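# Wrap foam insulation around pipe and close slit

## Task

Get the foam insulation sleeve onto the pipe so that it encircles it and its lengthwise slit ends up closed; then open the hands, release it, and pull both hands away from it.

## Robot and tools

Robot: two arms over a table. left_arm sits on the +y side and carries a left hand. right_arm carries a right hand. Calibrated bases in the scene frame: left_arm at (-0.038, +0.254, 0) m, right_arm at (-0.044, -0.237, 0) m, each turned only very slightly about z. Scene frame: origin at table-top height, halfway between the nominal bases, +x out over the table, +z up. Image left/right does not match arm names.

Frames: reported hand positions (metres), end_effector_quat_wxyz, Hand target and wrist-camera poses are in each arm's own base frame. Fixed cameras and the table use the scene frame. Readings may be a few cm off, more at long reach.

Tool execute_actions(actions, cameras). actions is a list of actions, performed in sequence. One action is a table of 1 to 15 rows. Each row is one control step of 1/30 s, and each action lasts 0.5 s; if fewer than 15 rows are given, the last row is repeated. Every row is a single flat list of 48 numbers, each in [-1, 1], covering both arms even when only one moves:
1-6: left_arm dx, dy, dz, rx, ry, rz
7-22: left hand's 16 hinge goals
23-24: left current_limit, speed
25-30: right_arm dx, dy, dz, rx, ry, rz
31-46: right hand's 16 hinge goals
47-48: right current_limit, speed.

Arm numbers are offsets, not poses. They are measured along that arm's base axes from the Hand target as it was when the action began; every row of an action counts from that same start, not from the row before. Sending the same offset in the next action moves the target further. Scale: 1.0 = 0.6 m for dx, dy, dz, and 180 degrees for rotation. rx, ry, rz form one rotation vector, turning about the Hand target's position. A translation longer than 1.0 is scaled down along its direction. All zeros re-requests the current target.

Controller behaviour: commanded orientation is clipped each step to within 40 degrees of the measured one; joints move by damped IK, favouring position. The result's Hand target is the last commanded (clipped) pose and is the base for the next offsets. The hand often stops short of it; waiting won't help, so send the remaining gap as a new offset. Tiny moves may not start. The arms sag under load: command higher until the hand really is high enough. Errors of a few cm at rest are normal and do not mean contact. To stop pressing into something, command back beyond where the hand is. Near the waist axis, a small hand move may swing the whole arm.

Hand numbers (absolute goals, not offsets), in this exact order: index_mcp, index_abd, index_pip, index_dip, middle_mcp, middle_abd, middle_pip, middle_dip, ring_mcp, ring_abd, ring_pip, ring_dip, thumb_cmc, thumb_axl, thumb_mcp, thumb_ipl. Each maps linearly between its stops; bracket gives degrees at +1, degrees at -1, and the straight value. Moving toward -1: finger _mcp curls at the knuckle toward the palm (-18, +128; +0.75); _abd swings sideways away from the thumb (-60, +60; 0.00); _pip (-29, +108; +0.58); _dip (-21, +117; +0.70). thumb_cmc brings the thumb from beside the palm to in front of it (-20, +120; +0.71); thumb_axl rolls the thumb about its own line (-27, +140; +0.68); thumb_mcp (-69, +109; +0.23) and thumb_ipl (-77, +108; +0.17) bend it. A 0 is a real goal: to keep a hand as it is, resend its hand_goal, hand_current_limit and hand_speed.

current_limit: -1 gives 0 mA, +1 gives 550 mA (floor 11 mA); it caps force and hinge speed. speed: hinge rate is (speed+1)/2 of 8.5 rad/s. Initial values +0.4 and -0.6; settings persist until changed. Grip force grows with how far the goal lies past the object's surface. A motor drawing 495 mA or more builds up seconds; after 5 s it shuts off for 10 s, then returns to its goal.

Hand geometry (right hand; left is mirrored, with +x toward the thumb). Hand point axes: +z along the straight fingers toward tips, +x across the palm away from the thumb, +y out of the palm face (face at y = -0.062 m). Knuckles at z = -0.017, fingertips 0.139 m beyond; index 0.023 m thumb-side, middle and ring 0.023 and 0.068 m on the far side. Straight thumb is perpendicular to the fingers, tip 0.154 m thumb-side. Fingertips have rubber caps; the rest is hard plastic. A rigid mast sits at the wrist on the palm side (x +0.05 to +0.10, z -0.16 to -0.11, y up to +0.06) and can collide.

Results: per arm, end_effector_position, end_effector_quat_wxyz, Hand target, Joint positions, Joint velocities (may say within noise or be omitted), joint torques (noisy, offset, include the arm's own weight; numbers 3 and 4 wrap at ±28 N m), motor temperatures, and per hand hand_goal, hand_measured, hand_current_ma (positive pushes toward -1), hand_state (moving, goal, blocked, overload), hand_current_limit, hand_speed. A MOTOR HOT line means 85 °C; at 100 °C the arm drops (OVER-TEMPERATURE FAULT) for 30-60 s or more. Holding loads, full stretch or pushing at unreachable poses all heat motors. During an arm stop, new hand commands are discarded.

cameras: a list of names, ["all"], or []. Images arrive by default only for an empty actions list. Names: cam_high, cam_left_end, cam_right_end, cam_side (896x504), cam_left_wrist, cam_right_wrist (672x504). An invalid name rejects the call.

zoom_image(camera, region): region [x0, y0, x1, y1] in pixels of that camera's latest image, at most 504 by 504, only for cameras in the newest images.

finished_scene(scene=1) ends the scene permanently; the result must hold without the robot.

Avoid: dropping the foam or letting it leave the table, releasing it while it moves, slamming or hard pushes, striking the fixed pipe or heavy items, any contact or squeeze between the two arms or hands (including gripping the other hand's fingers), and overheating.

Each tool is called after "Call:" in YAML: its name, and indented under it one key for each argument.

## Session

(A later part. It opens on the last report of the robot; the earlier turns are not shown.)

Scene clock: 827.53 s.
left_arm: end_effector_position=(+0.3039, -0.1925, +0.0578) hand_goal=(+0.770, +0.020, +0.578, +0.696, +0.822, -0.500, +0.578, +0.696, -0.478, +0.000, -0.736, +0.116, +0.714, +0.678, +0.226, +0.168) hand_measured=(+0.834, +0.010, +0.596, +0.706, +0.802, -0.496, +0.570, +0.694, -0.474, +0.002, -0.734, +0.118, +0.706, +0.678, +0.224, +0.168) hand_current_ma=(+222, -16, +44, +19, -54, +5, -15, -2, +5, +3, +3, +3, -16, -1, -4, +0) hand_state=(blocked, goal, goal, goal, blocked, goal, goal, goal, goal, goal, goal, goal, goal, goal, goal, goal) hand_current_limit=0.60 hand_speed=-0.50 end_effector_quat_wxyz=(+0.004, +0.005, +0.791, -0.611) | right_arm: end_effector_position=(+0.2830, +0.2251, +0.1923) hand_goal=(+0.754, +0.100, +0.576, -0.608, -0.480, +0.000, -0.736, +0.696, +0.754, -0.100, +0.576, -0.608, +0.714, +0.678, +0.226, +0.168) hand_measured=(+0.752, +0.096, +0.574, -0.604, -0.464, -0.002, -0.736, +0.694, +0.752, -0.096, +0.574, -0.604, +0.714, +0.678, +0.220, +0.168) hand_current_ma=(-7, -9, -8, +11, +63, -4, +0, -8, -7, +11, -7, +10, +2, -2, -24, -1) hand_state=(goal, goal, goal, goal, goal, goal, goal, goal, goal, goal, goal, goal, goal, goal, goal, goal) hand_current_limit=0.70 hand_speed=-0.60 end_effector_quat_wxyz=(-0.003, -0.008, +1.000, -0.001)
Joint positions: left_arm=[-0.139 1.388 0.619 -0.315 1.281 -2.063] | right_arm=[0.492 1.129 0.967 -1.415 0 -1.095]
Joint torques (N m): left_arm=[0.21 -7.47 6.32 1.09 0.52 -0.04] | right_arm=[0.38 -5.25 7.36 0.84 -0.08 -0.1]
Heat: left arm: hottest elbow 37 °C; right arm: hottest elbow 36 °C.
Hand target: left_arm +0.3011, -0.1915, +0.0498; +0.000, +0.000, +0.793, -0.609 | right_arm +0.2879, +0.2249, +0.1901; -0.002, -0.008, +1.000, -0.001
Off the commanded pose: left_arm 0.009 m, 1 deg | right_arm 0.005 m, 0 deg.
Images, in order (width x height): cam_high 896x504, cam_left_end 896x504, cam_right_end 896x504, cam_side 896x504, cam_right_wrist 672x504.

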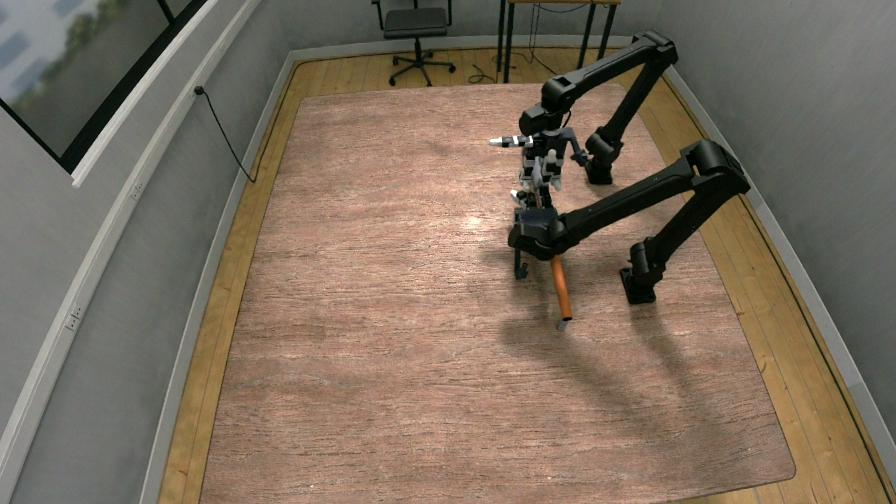

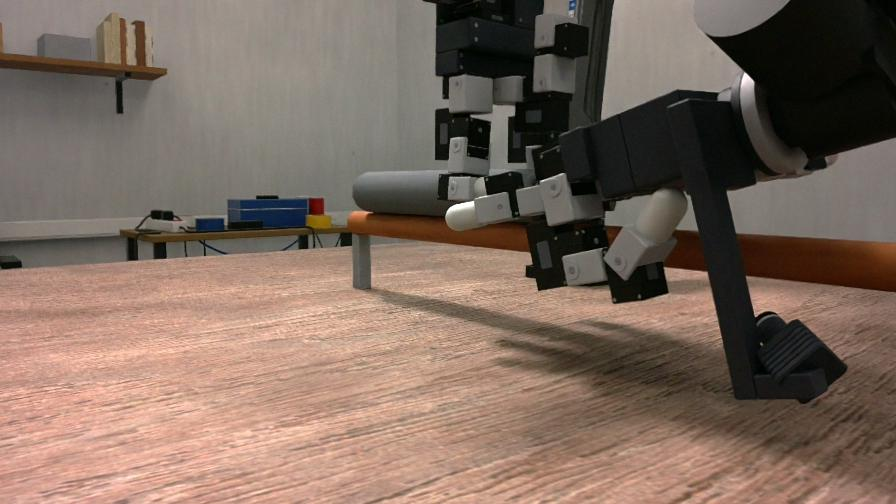

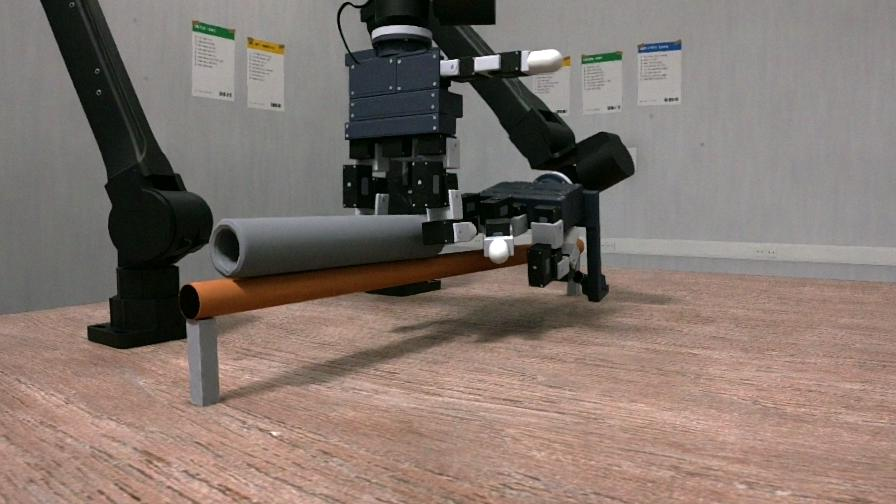

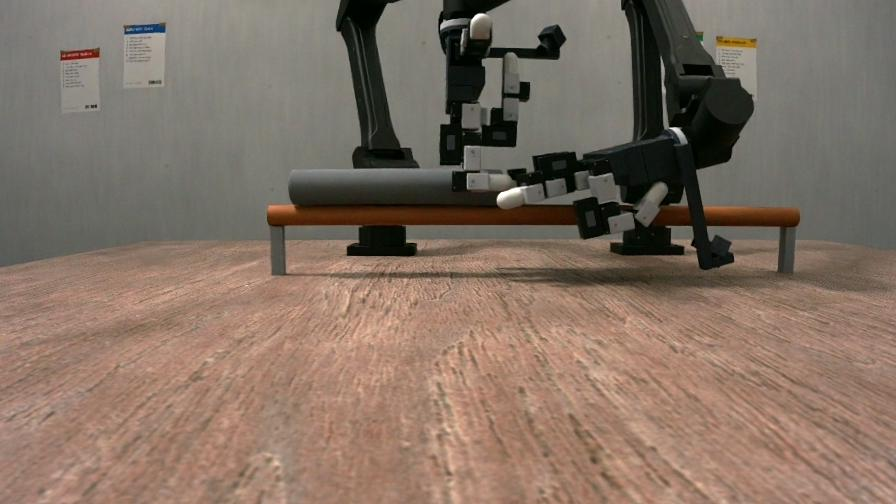

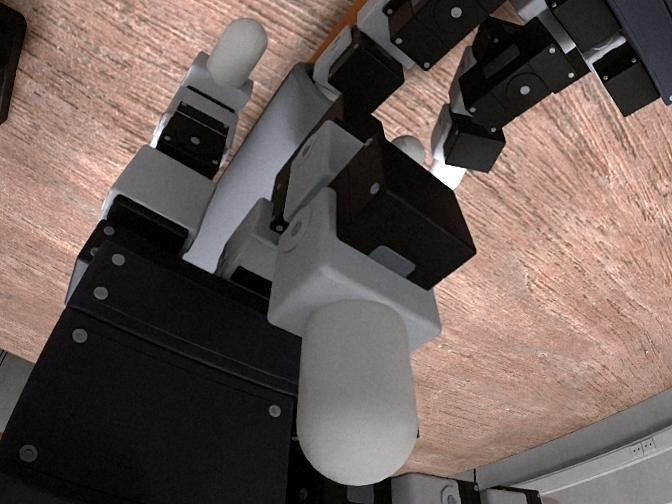

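Call:
execute_actions:
  actions:
    - [[0,0,0,0,0,0,0.77,0.02,0.577,0.696,0.822,-0.5,0.577,0.696,-0.478,0,-0.736,0.116,0.714,0.678,0.226,0.168,0.6,-0.5,0,0,-0.02,0,0,0,0.754,0.08,0.576,-0.609,-0.48,0,-0.737,0.696,0.754,-0.08,0.576,-0.609,0.714,0.678,0.226,0.168,0.7,-0.6]]
    - [[0,0,0,0,0,0,0.77,0.02,0.577,0.696,0.822,-0.5,0.577,0.696,-0.478,0,-0.736,0.116,0.714,0.678,0.226,0.168,0.6,-0.5,0,0,-0.028,0,0,0,0.754,0.08,0.576,-0.609,-0.48,0,-0.737,0.696,0.754,-0.08,0.576,-0.609,0.714,0.678,0.226,0.168,0.7,-0.6]]
  cameras: ["cam_high","cam_right_end","cam_side","cam_left_end","cam_right_wrist","cam_left_wrist"]

Call:
zoom_image:
  camera: "cam_high"
  region: [520, 160, 580, 220]

Call:
zoom_image:
  camera: "cam_right_wrist"
  region: [180, 0, 480, 280]

Call:
zoom_image:
  camera: "cam_side"
  region: [430, 120, 600, 230]

Call:
zoom_image:
  camera: "cam_left_wrist"
  region: [280, 0, 440, 160]

Scene clock: 829.17 s.
left_arm: end_effector_position=(+0.3039, -0.1925, +0.0578) hand_goal=(+0.770, +0.020, +0.578, +0.696, +0.822, -0.500, +0.578, +0.696, -0.478, +0.000, -0.736, +0.116, +0.714, +0.678, +0.226, +0.168) hand_measured=(+0.834, +0.010, +0.596, +0.706, +0.802, -0.496, +0.570, +0.694, -0.474, +0.002, -0.734, +0.118, +0.706, +0.678, +0.224, +0.168) hand_current_ma=(+222, -16, +44, +19, -54, +5, -15, -2, +5, +3, +3, +3, -16, -1, -4, +0) hand_state=(blocked, goal, goal, goal, blocked, goal, goal, goal, goal, goal, goal, goal, goal, goal, goal, goal) hand_current_limit=0.60 hand_speed=-0.50 end_effector_quat_wxyz=(+0.004, +0.005, +0.791, -0.611) | right_arm: end_effector_position=(+0.2836, +0.2254, +0.1643) hand_goal=(+0.754, +0.080, +0.576, -0.608, -0.480, +0.000, -0.736, +0.696, +0.754, -0.080, +0.576, -0.608, +0.714, +0.678, +0.226, +0.168) hand_measured=(+0.752, +0.082, +0.574, -0.604, -0.464, -0.002, -0.736, +0.694, +0.752, -0.082, +0.574, -0.604, +0.714, +0.678, +0.220, +0.168) hand_current_ma=(-7, +6, -8, +11, +63, -4, +0, -8, -7, -8, -7, +10, +2, -2, -24, -1) hand_state=(goal, goal, goal, goal, goal, goal, goal, goal, goal, goal, goal, goal, goal, goal, goal, goal) hand_current_limit=0.70 hand_speed=-0.60 end_effector_quat_wxyz=(-0.002, -0.008, +1.000, -0.001)
Joint positions: left_arm=[-0.139 1.388 0.619 -0.315 1.281 -2.063] | right_arm=[0.492 1.146 0.904 -1.333 0 -1.095]
Joint torques (N m): left_arm=[0.09 -7.47 6.27 0.98 0.53 -0.03] | right_arm=[0.56 -5.42 7.28 0.92 -0.06 -0.11]
Heat: left arm: hottest elbow 37 °C; right arm: hottest elbow 36 °C.
Hand target: left_arm +0.3011, -0.1915, +0.0498; +0.000, +0.000, +0.793, -0.609 | right_arm +0.2880, +0.2250, +0.1614; -0.001, -0.008, +1.000, -0.001
Off the commanded pose: left_arm 0.009 m, 1 deg | right_arm 0.005 m, 0 deg.

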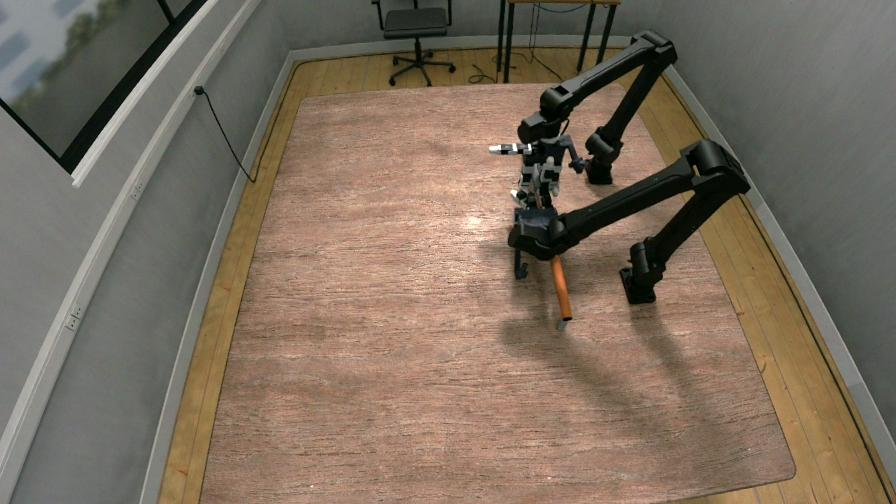

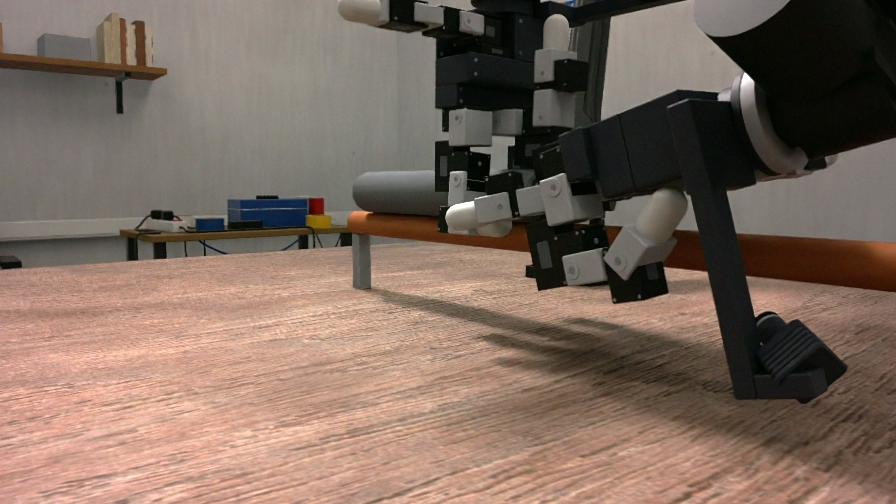

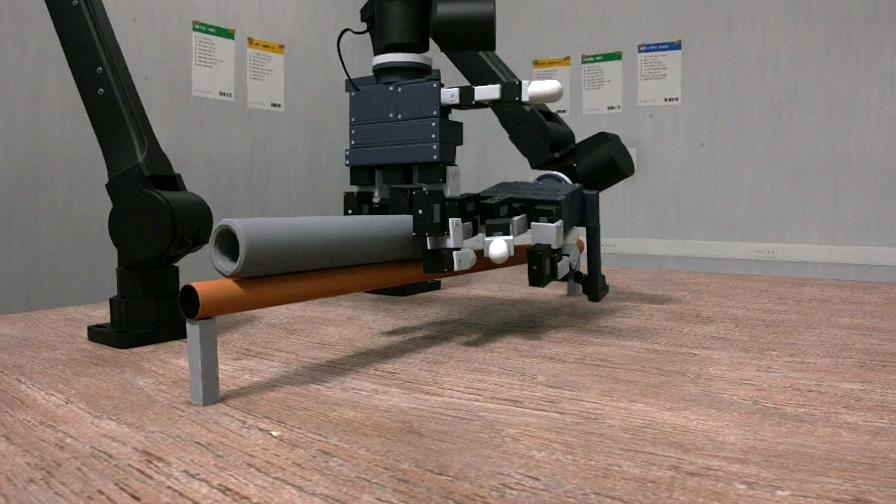

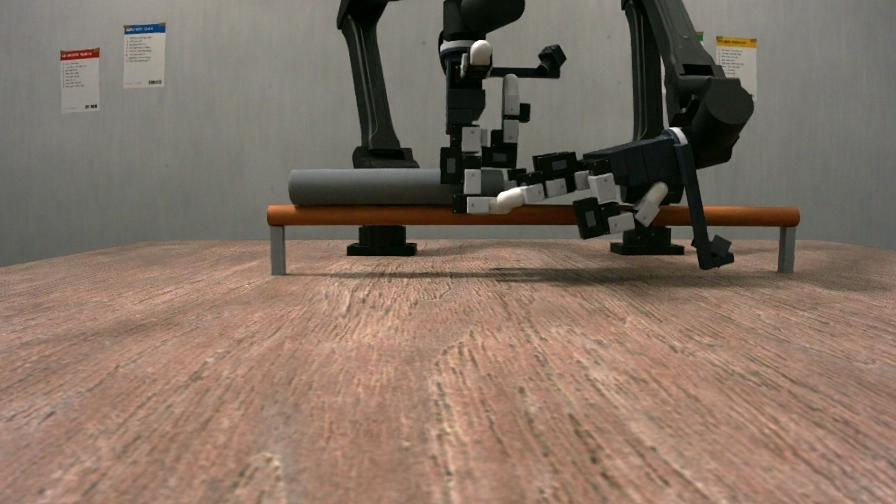

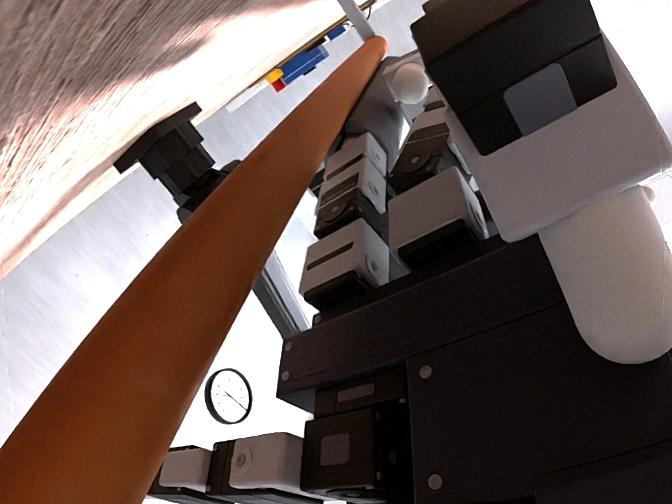

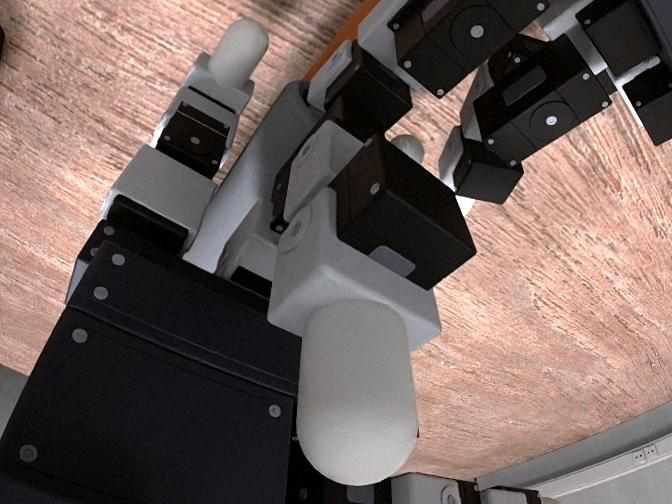

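Scaled by 8.400 from the camera's 896x504 image, which has a finer 1280x720 frame.

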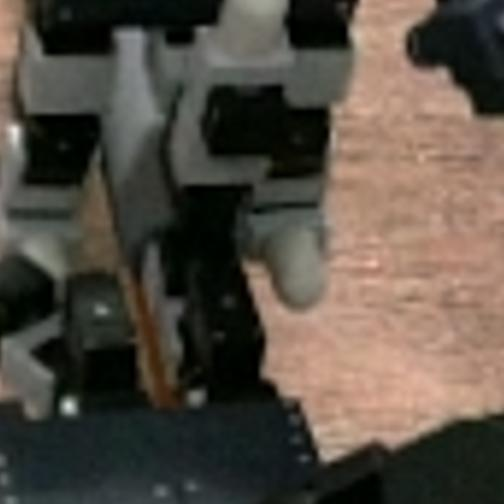

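Scaled by 1.680 from the camera's 672x504 image, which has a finer 960x720 frame.

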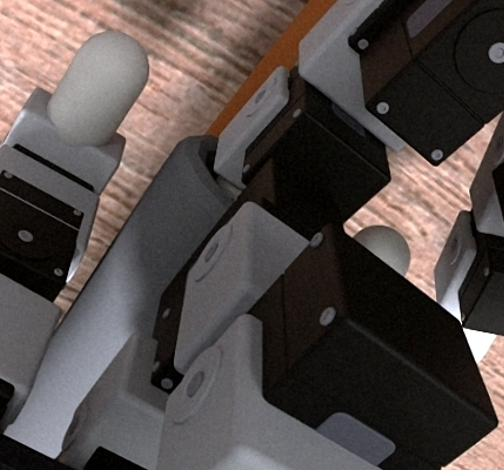

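Scaled by 2.965 from the camera's 896x504 image, which has a finer 1280x720 frame.

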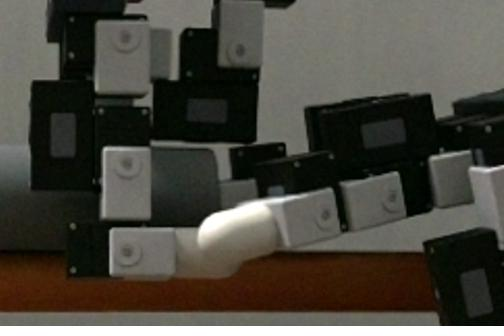

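Scaled by 3.150 from the camera's 672x504 image, which has a finer 960x720 frame.

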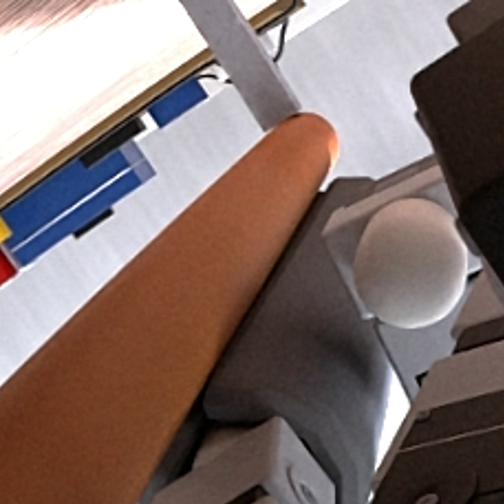

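Call:
execute_actions:
  actions:
    - [[0,0,0,0,0,0,0.77,0.02,0.577,0.696,0.822,-0.5,0.577,0.696,-0.478,0,-0.736,0.116,0.714,0.678,0.226,0.168,0.6,-0.5,0,0,0,0,0,0,0.754,-0.27,0.576,-0.609,-0.46,0,-0.737,0.696,0.754,0.27,0.576,-0.609,0.714,0.678,0.226,0.168,0.7,-0.7]]
    - [[0,0,0,0,0,0,0.77,0.02,0.577,0.696,0.822,-0.5,0.577,0.696,-0.478,0,-0.736,0.116,0.714,0.678,0.226,0.168,0.6,-0.5,0,0,0,0,0,0,0.754,-0.33,0.576,-0.609,-0.46,0,-0.737,0.696,0.754,0.33,0.576,-0.609,0.714,0.678,0.226,0.168,0.7,-0.7]]
  cameras: ["cam_right_end","cam_side","cam_right_wrist","cam_left_wrist"]

Call:
zoom_image:
  camera: "cam_right_wrist"
  region: [180, 0, 480, 280]

Call:
zoom_image:
  camera: "cam_left_wrist"
  region: [280, 0, 440, 160]

Call:
zoom_image:
  camera: "cam_right_end"
  region: [205, 190, 525, 310]

Scene clock: 830.90 s.
left_arm: end_effector_position=(+0.3039, -0.1925, +0.0578) hand_goal=(+0.770, +0.020, +0.578, +0.696, +0.822, -0.500, +0.578, +0.696, -0.478, +0.000, -0.736, +0.116, +0.714, +0.678, +0.226, +0.168) hand_measured=(+0.832, +0.010, +0.600, +0.710, +0.802, -0.496, +0.570, +0.694, -0.474, +0.002, -0.734, +0.118, +0.706, +0.678, +0.224, +0.168) hand_current_ma=(+220, -16, +53, +30, -54, +5, -15, -2, +5, +3, +3, +3, -16, -1, -4, +0) hand_state=(blocked, goal, blocked, goal, blocked, goal, goal, goal, goal, goal, goal, goal, goal, goal, goal, goal) hand_current_limit=0.60 hand_speed=-0.50 end_effector_quat_wxyz=(+0.004, +0.005, +0.791, -0.611) | right_arm: end_effector_position=(+0.2836, +0.2254, +0.1643) hand_goal=(+0.754, -0.330, +0.576, -0.608, -0.460, +0.000, -0.736, +0.696, +0.754, +0.330, +0.576, -0.608, +0.714, +0.678, +0.226, +0.168) hand_measured=(+0.752, -0.256, +0.574, -0.604, -0.458, -0.002, -0.736, +0.694, +0.752, +0.242, +0.574, -0.604, +0.714, +0.678, +0.220, +0.168) hand_current_ma=(-3, +274, -5, +11, +4, -4, +0, -8, -7, -332, -7, +10, +2, -2, -24, -1) hand_state=(goal, blocked, goal, goal, goal, goal, goal, goal, goal, blocked, goal, goal, goal, goal, goal, goal) hand_current_limit=0.70 hand_speed=-0.70 end_effector_quat_wxyz=(-0.002, -0.008, +1.000, -0.001)
Joint positions: left_arm=[-0.139 1.388 0.619 -0.315 1.281 -2.063] | right_arm=[0.492 1.146 0.904 -1.333 0 -1.095]
Joint torques (N m): left_arm=[0.26 -7.3 6.32 0.98 0.53 -0.02] | right_arm=[0.56 -5.19 7.12 0.88 -0.08 -0.11]
Heat: left arm: hottest elbow 37 °C; right arm: hottest elbow 36 °C.
Hand target: left_arm +0.3011, -0.1915, +0.0498; +0.000, +0.000, +0.793, -0.609 | right_arm +0.2880, +0.2250, +0.1614; -0.002, -0.008, +1.000, -0.001
Off the commanded pose: left_arm 0.009 m, 1 deg | right_arm 0.005 m, 0 deg.
Images, in order (width x height): cam_right_end 896x504, cam_side 896x504, cam_left_wrist 672x504, cam_right_wrist 672x504.

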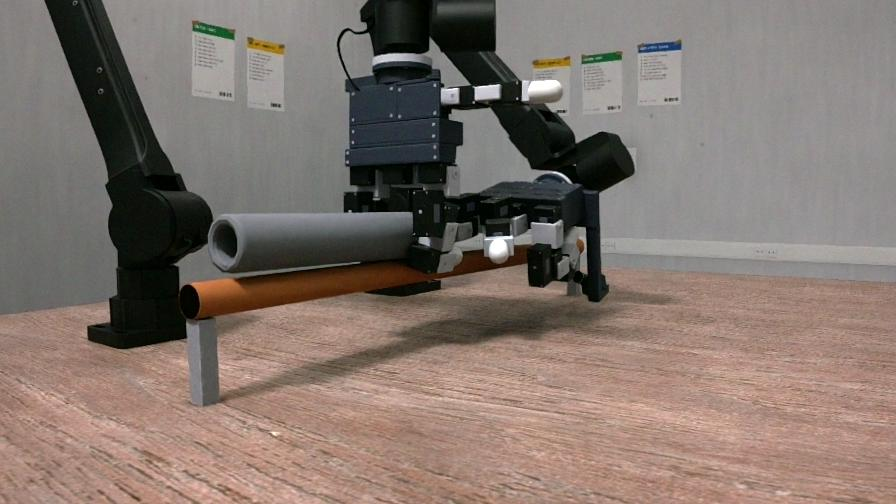

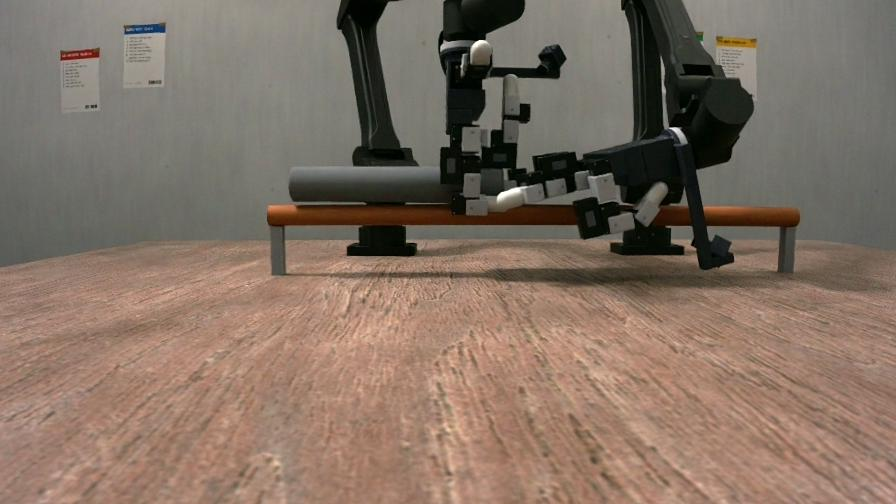

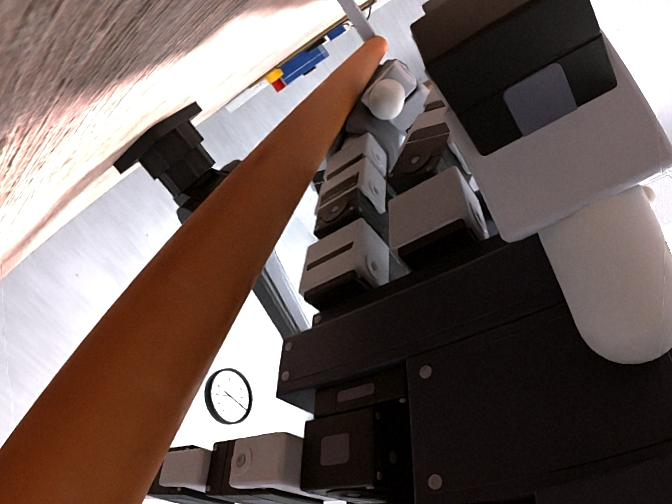

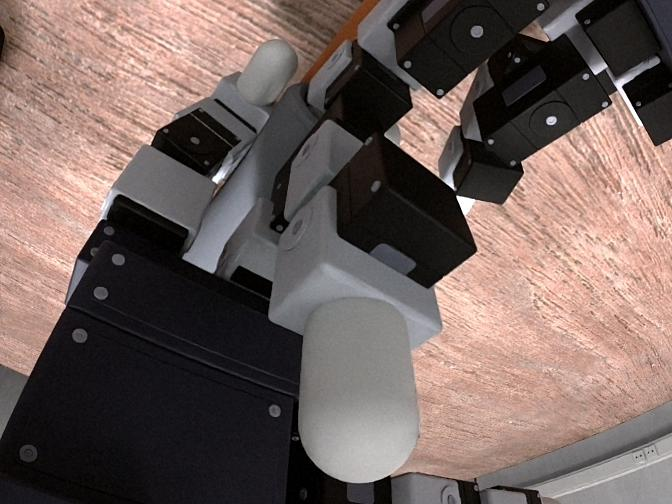

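Scaled by 1.680 from the camera's 672x504 image, which has a finer 960x720 frame.

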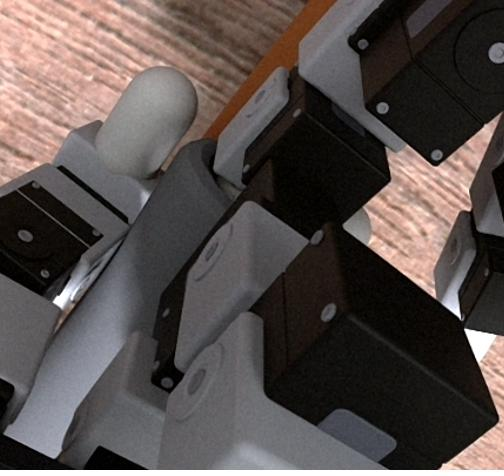

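Scaled by 3.150 from the camera's 672x504 image, which has a finer 960x720 frame.

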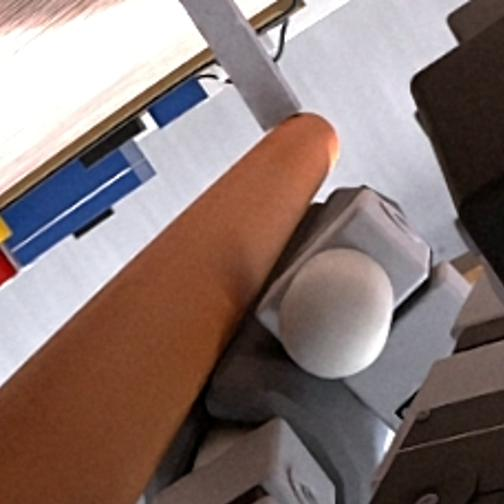

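Scaled by 1.575 from the camera's 896x504 image, which has a finer 1280x720 frame.

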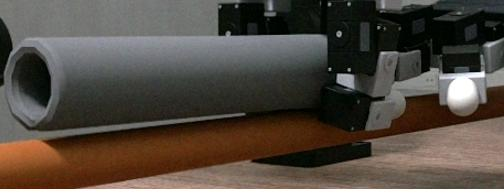

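Call:
execute_actions:
  actions:
    - [[0,0,0,0,0,0,0.77,0.02,0.577,0.696,0.822,-0.5,0.577,0.696,-0.478,0,-0.736,0.116,0.714,0.678,0.226,0.168,0.8,-0.5,0,0,0.008,0,0,0,0.754,-0.36,0.576,-0.609,-0.46,0,-0.737,0.696,0.754,0.34,0.576,-0.609,0.714,0.678,0.226,0.168,0.75,-0.7]]
    - [[0,0,0,0,0,0,0.77,0.02,0.577,0.696,0.822,-0.5,0.577,0.696,-0.478,0,-0.736,0.116,0.714,0.678,0.226,0.168,0.8,-0.5,0,0,0.012,0,0,0,0.754,-0.36,0.576,-0.609,-0.46,0,-0.737,0.696,0.754,0.34,0.576,-0.609,0.714,0.678,0.226,0.168,0.75,-0.7]]
  cameras: ["cam_right_end","cam_side","cam_left_wrist"]

Call:
zoom_image:
  camera: "cam_left_wrist"
  region: [280, 0, 440, 160]

Call:
zoom_image:
  camera: "cam_right_end"
  region: [205, 190, 525, 310]

Call:
zoom_image:
  camera: "cam_side"
  region: [280, 130, 600, 235]

Scene clock: 833.77 s.
left_arm: end_effector_position=(+0.3038, -0.1925, +0.0577) hand_goal=(+0.770, +0.020, +0.578, +0.696, +0.822, -0.500, +0.578, +0.696, -0.478, +0.000, -0.736, +0.116, +0.714, +0.678, +0.226, +0.168) hand_measured=(+0.832, +0.018, +0.600, +0.710, +0.802, -0.496, +0.570, +0.694, -0.474, +0.002, -0.734, +0.118, +0.706, +0.678, +0.224, +0.168) hand_current_ma=(+220, -1, +54, +30, -54, +5, -15, -2, +5, +3, +3, +3, -16, -1, -4, +0) hand_state=(blocked, goal, blocked, goal, blocked, goal, goal, goal, goal, goal, goal, goal, goal, goal, goal, goal) hand_current_limit=0.80 hand_speed=-0.50 end_effector_quat_wxyz=(+0.003, +0.005, +0.791, -0.611) | right_arm: end_effector_position=(+0.2823, +0.2247, +0.1639) hand_goal=(+0.754, -0.360, +0.576, -0.608, -0.460, +0.000, -0.736, +0.696, +0.754, +0.340, +0.576, -0.608, +0.714, +0.678, +0.226, +0.168) hand_measured=(+0.754, -0.268, +0.574, -0.604, -0.460, -0.002, -0.736, +0.694, +0.752, +0.244, +0.574, -0.606, +0.714, +0.678, +0.220, +0.168) hand_current_ma=(-2, +350, -4, +11, +0, -4, +0, -8, -7, -372, -6, +10, +2, -2, -24, -1) hand_state=(goal, blocked, goal, goal, goal, goal, goal, goal, goal, blocked, goal, goal, goal, goal, goal, goal) hand_current_limit=0.75 hand_speed=-0.70 end_effector_quat_wxyz=(-0.005, -0.008, +1.000, -0.002)
Joint positions: left_arm=[-0.139 1.388 0.619 -0.315 1.282 -2.063] | right_arm=[0.492 1.146 0.904 -1.339 0 -1.095]
Joint torques (N m): left_arm=[0.15 -7.24 6.39 0.95 0.51 -0.04] | right_arm=[0.56 -5.89 9.31 -0.21 -0.08 -0.09]
Heat: left arm: hottest elbow 37 °C; right arm: hottest elbow 36 °C.
Hand target: left_arm +0.3011, -0.1915, +0.0497; +0.000, +0.000, +0.793, -0.609 | right_arm +0.2880, +0.2250, +0.1734; -0.001, -0.008, +1.000, -0.001
Off the commanded pose: left_arm 0.009 m, 1 deg | right_arm 0.011 m, 0 deg.
Images, in order (width x height): cam_right_end 896x504, cam_side 896x504, cam_left_wrist 672x504.

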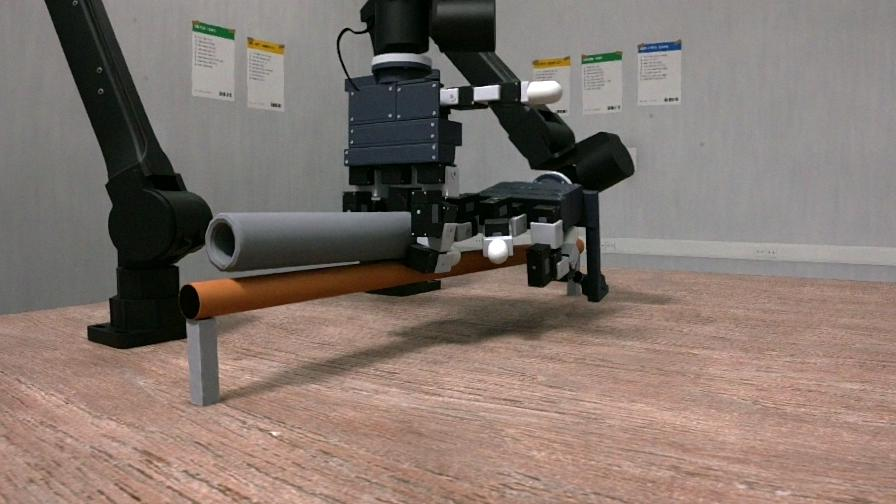

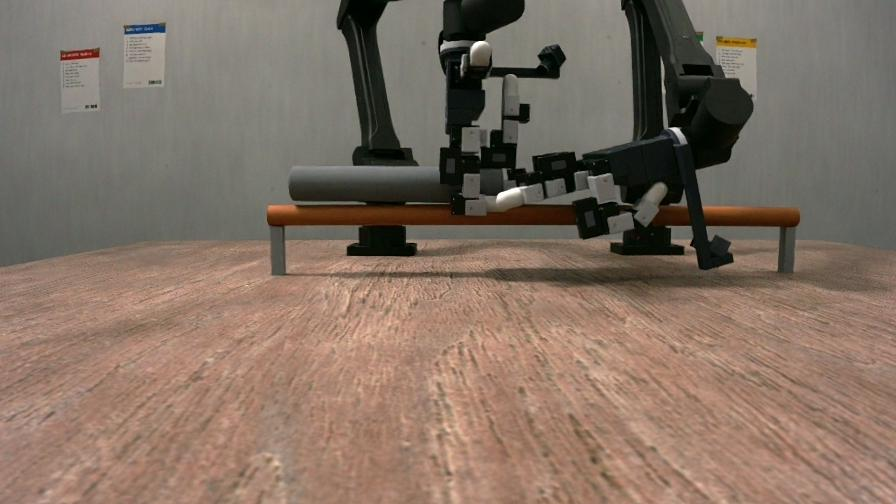

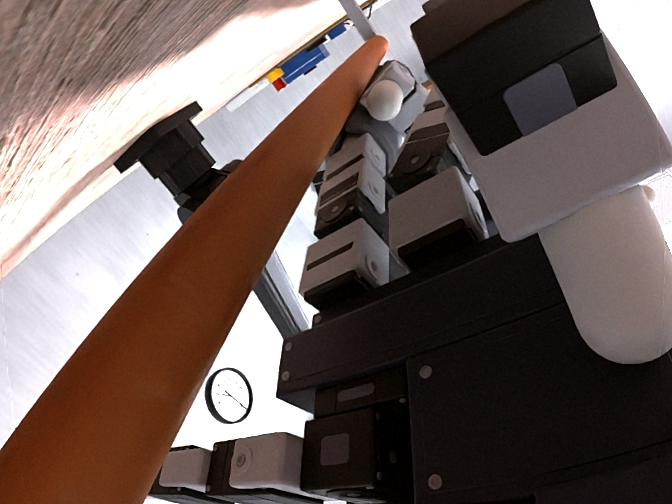

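Scaled by 3.150 from the camera's 672x504 image, which has a finer 960x720 frame.

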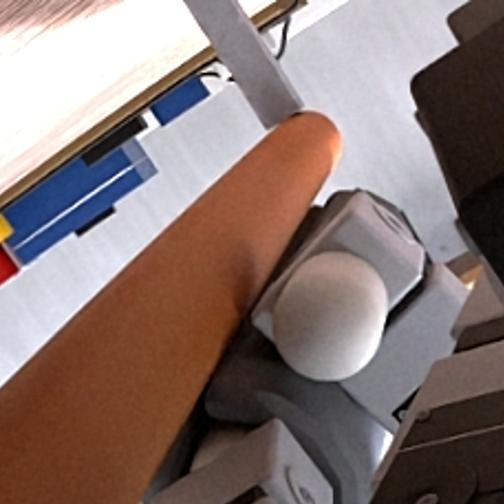

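Scaled by 1.575 from the camera's 896x504 image, which has a finer 1280x720 frame.

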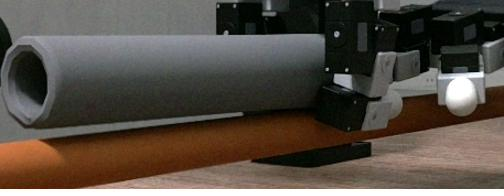

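Scaled by 1.575 from the camera's 896x504 image, which has a finer 1280x720 frame.

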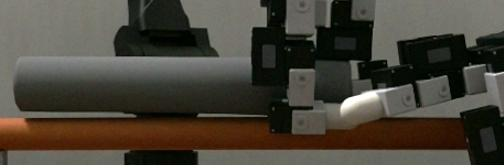

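Call:
execute_actions:
  actions:
    - [[0,0,0,0,0,0,0.77,0.02,0.577,0.696,0.822,-0.5,0.577,0.696,-0.478,0,-0.736,0.116,0.714,0.678,0.226,0.168,0.8,-0.5,0,0,0.01,0,0,0,0.754,-0.36,0.576,-0.609,-0.46,0,-0.737,0.696,0.754,0.34,0.576,-0.609,0.714,0.678,0.226,0.168,0.75,-0.7]]
  cameras: ["cam_right_end","cam_side","cam_left_wrist"]

Call:
zoom_image:
  camera: "cam_left_wrist"
  region: [280, 0, 440, 160]

Call:
zoom_image:
  camera: "cam_side"
  region: [280, 130, 600, 235]

Scene clock: 834.70 s.
left_arm: end_effector_position=(+0.3038, -0.1926, +0.0578) hand_goal=(+0.770, +0.020, +0.578, +0.696, +0.822, -0.500, +0.578, +0.696, -0.478, +0.000, -0.736, +0.116, +0.714, +0.678, +0.226, +0.168) hand_measured=(+0.832, +0.026, +0.600, +0.710, +0.802, -0.496, +0.570, +0.694, -0.474, +0.002, -0.734, +0.118, +0.706, +0.678, +0.224, +0.168) hand_current_ma=(+219, +10, +54, +30, -54, +5, -15, -2, +5, +3, +3, +3, -16, -1, -4, +0) hand_state=(blocked, goal, blocked, goal, blocked, goal, goal, goal, goal, goal, goal, goal, goal, goal, goal, goal) hand_current_limit=0.80 hand_speed=-0.50 end_effector_quat_wxyz=(+0.003, +0.005, +0.791, -0.612) | right_arm: end_effector_position=(+0.2801, +0.2235, +0.1634) hand_goal=(+0.754, -0.360, +0.576, -0.608, -0.460, +0.000, -0.736, +0.696, +0.754, +0.340, +0.576, -0.608, +0.714, +0.678, +0.226, +0.168) hand_measured=(+0.754, -0.268, +0.574, -0.606, -0.460, -0.002, -0.736, +0.694, +0.752, +0.244, +0.574, -0.606, +0.714, +0.678, +0.220, +0.168) hand_current_ma=(-2, +350, -4, +8, +0, -4, +0, -8, -9, -372, -6, +10, +2, -2, -24, -1) hand_state=(goal, blocked, goal, goal, goal, goal, goal, goal, goal, blocked, goal, goal, goal, goal, goal, goal) hand_current_limit=0.75 hand_speed=-0.70 end_effector_quat_wxyz=(-0.009, -0.008, +1.000, -0.005)
Joint positions: left_arm=[-0.139 1.388 0.619 -0.315 1.282 -2.063] | right_arm=[0.492 1.146 0.904 -1.349 0 -1.095]
Joint torques (N m): left_arm=[0.26 -7.36 6.37 0.98 0.46 -0.04] | right_arm=[0.44 -6.07 10.28 -0.39 -0.07 -0.1]
Heat: left arm: hottest elbow 37 °C; right arm: hottest elbow 36 °C.
Hand target: left_arm +0.3011, -0.1915, +0.0498; +0.000, +0.001, +0.793, -0.609 | right_arm +0.2880, +0.2250, +0.1794; -0.001, -0.008, +1.000, -0.001
Off the commanded pose: left_arm 0.009 m, 1 deg | right_arm 0.018 m, 1 deg.
Images, in order (width x height): cam_right_end 896x504, cam_side 896x504, cam_left_wrist 672x504.

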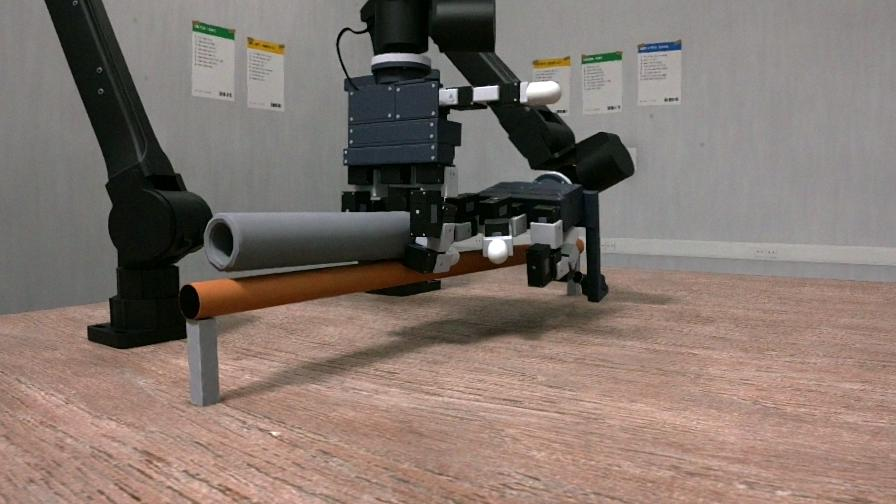

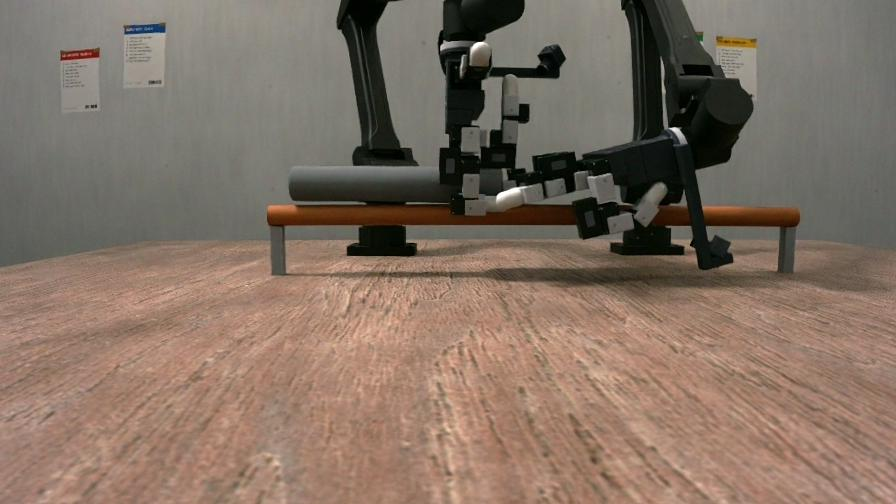

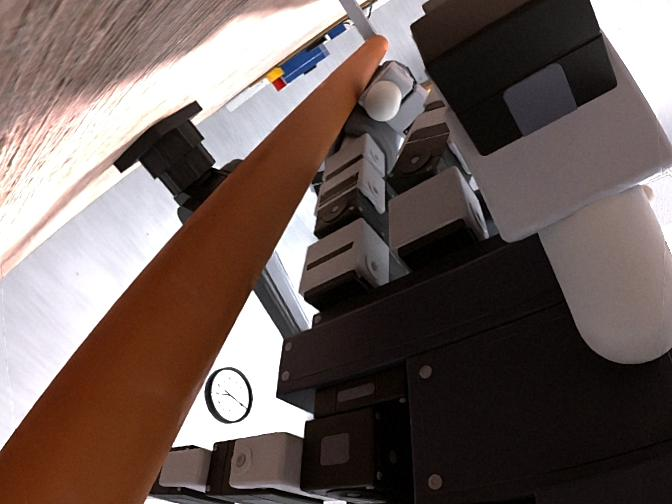

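Scaled by 3.150 from the camera's 672x504 image, which has a finer 960x720 frame.

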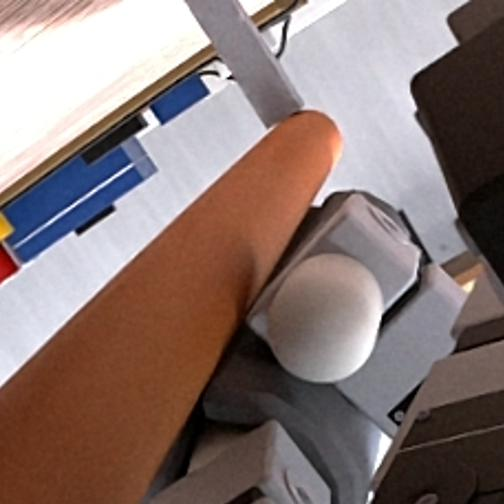

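Scaled by 1.575 from the camera's 896x504 image, which has a finer 1280x720 frame.

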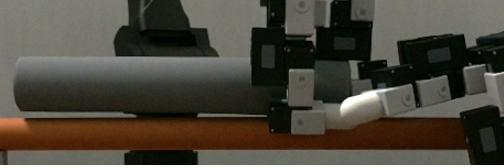

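Call:
execute_actions:
  actions:
    - [[0,0,0,0,0,0,0.77,0.02,0.577,0.696,0.822,-0.5,0.577,0.696,-0.478,0,-0.736,0.116,0.714,0.678,0.226,0.168,0.8,-0.5,0.004,0,0.008,0,0,0,0.754,-0.36,0.576,-0.609,-0.46,0,-0.737,0.696,0.754,0.34,0.576,-0.609,0.714,0.678,0.226,0.168,0.75,-0.7]]
  cameras: ["cam_right_end","cam_side","cam_left_wrist"]

Call:
zoom_image:
  camera: "cam_left_wrist"
  region: [280, 0, 440, 160]

Call:
zoom_image:
  camera: "cam_side"
  region: [280, 130, 600, 235]

Scene clock: 835.60 s.
left_arm: end_effector_position=(+0.3033, -0.1931, +0.0585) hand_goal=(+0.770, +0.020, +0.578, +0.696, +0.822, -0.500, +0.578, +0.696, -0.478, +0.000, -0.736, +0.116, +0.714, +0.678, +0.226, +0.168) hand_measured=(+0.832, +0.040, +0.600, +0.710, +0.802, -0.496, +0.570, +0.694, -0.474, +0.002, -0.734, +0.118, +0.706, +0.678, +0.224, +0.168) hand_current_ma=(+219, +41, +57, +30, -54, +5, -15, -2, +5, +3, +3, +3, -16, -1, -4, +0) hand_state=(blocked, blocked, blocked, goal, blocked, goal, goal, goal, goal, goal, goal, goal, goal, goal, goal, goal) hand_current_limit=0.80 hand_speed=-0.50 end_effector_quat_wxyz=(+0.002, +0.005, +0.790, -0.613) | right_arm: end_effector_position=(+0.2785, +0.2222, +0.1645) hand_goal=(+0.754, -0.360, +0.576, -0.608, -0.460, +0.000, -0.736, +0.696, +0.754, +0.340, +0.576, -0.608, +0.714, +0.678, +0.226, +0.168) hand_measured=(+0.752, -0.268, +0.574, -0.606, -0.460, -0.002, -0.736, +0.694, +0.752, +0.244, +0.574, -0.606, +0.714, +0.678, +0.220, +0.168) hand_current_ma=(-5, +350, -4, +8, +2, -4, +0, -8, -10, -372, -6, +10, +2, -2, -24, -1) hand_state=(goal, blocked, goal, goal, goal, goal, goal, goal, goal, blocked, goal, goal, goal, goal, goal, goal) hand_current_limit=0.75 hand_speed=-0.70 end_effector_quat_wxyz=(-0.013, -0.007, +1.000, -0.007)
Joint positions: left_arm=[-0.139 1.388 0.619 -0.315 1.287 -2.064] | right_arm=[0.491 1.146 0.908 -1.364 0 -1.095]
Joint torques (N m): left_arm=[0.26 -7.24 6.31 1.06 0.32 -0.01] | right_arm=[0.56 -6.18 11.04 -0.23 -0.06 -0.13]
Heat: left arm: hottest elbow 37 °C; right arm: hottest elbow 36 °C.
Hand target: left_arm +0.3011, -0.1915, +0.0498; +0.000, +0.001, +0.793, -0.609 | right_arm +0.2903, +0.2249, +0.1841; -0.002, -0.008, +1.000, -0.001
Off the commanded pose: left_arm 0.009 m, 1 deg | right_arm 0.023 m, 2 deg.
Images, in order (width x height): cam_right_end 896x504, cam_side 896x504, cam_left_wrist 672x504.

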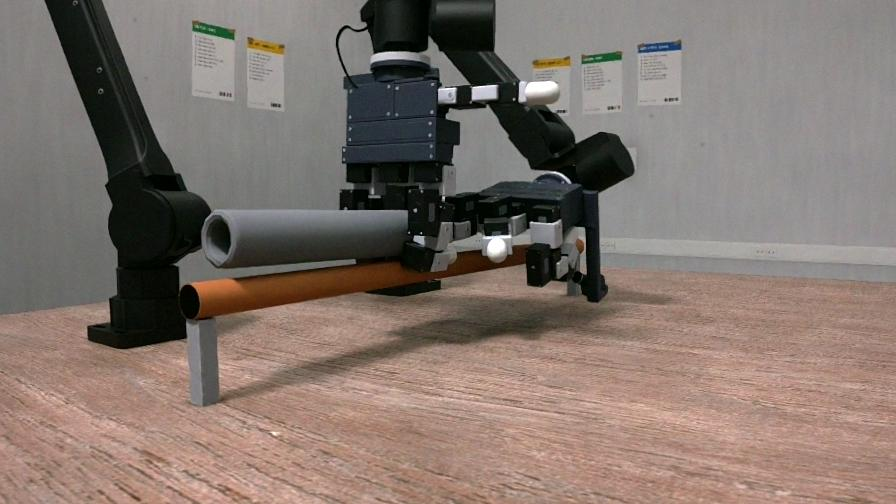

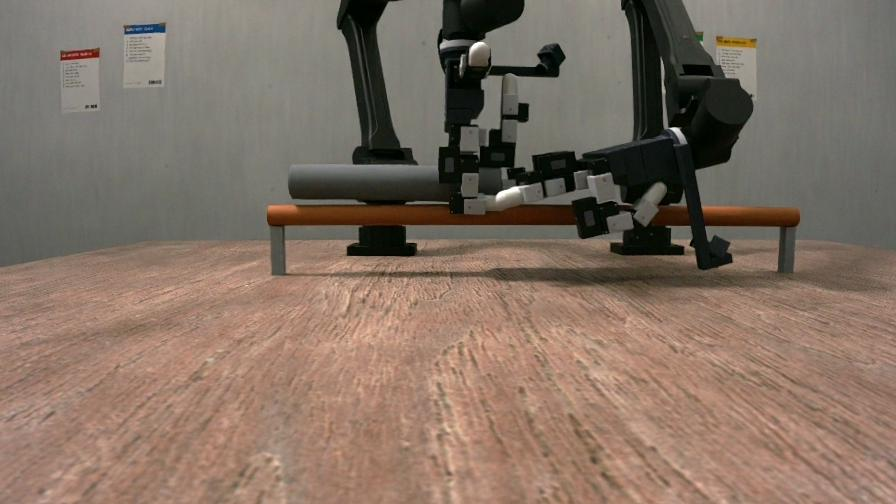

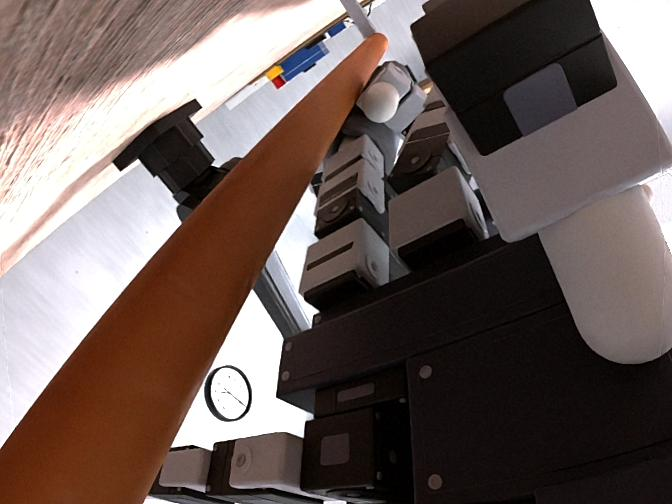

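Scaled by 3.150 from the camera's 672x504 image, which has a finer 960x720 frame.

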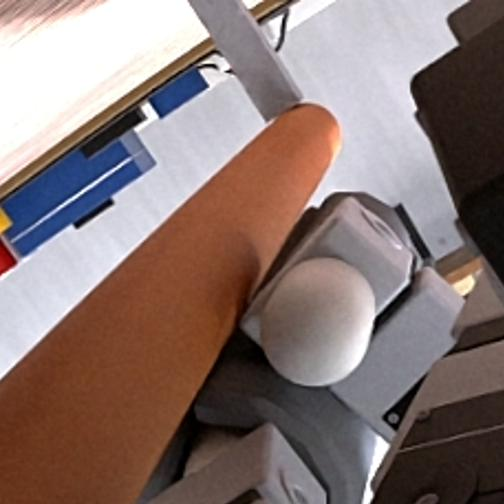

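Scaled by 1.575 from the camera's 896x504 image, which has a finer 1280x720 frame.

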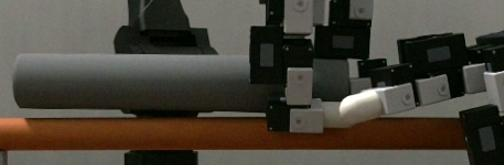

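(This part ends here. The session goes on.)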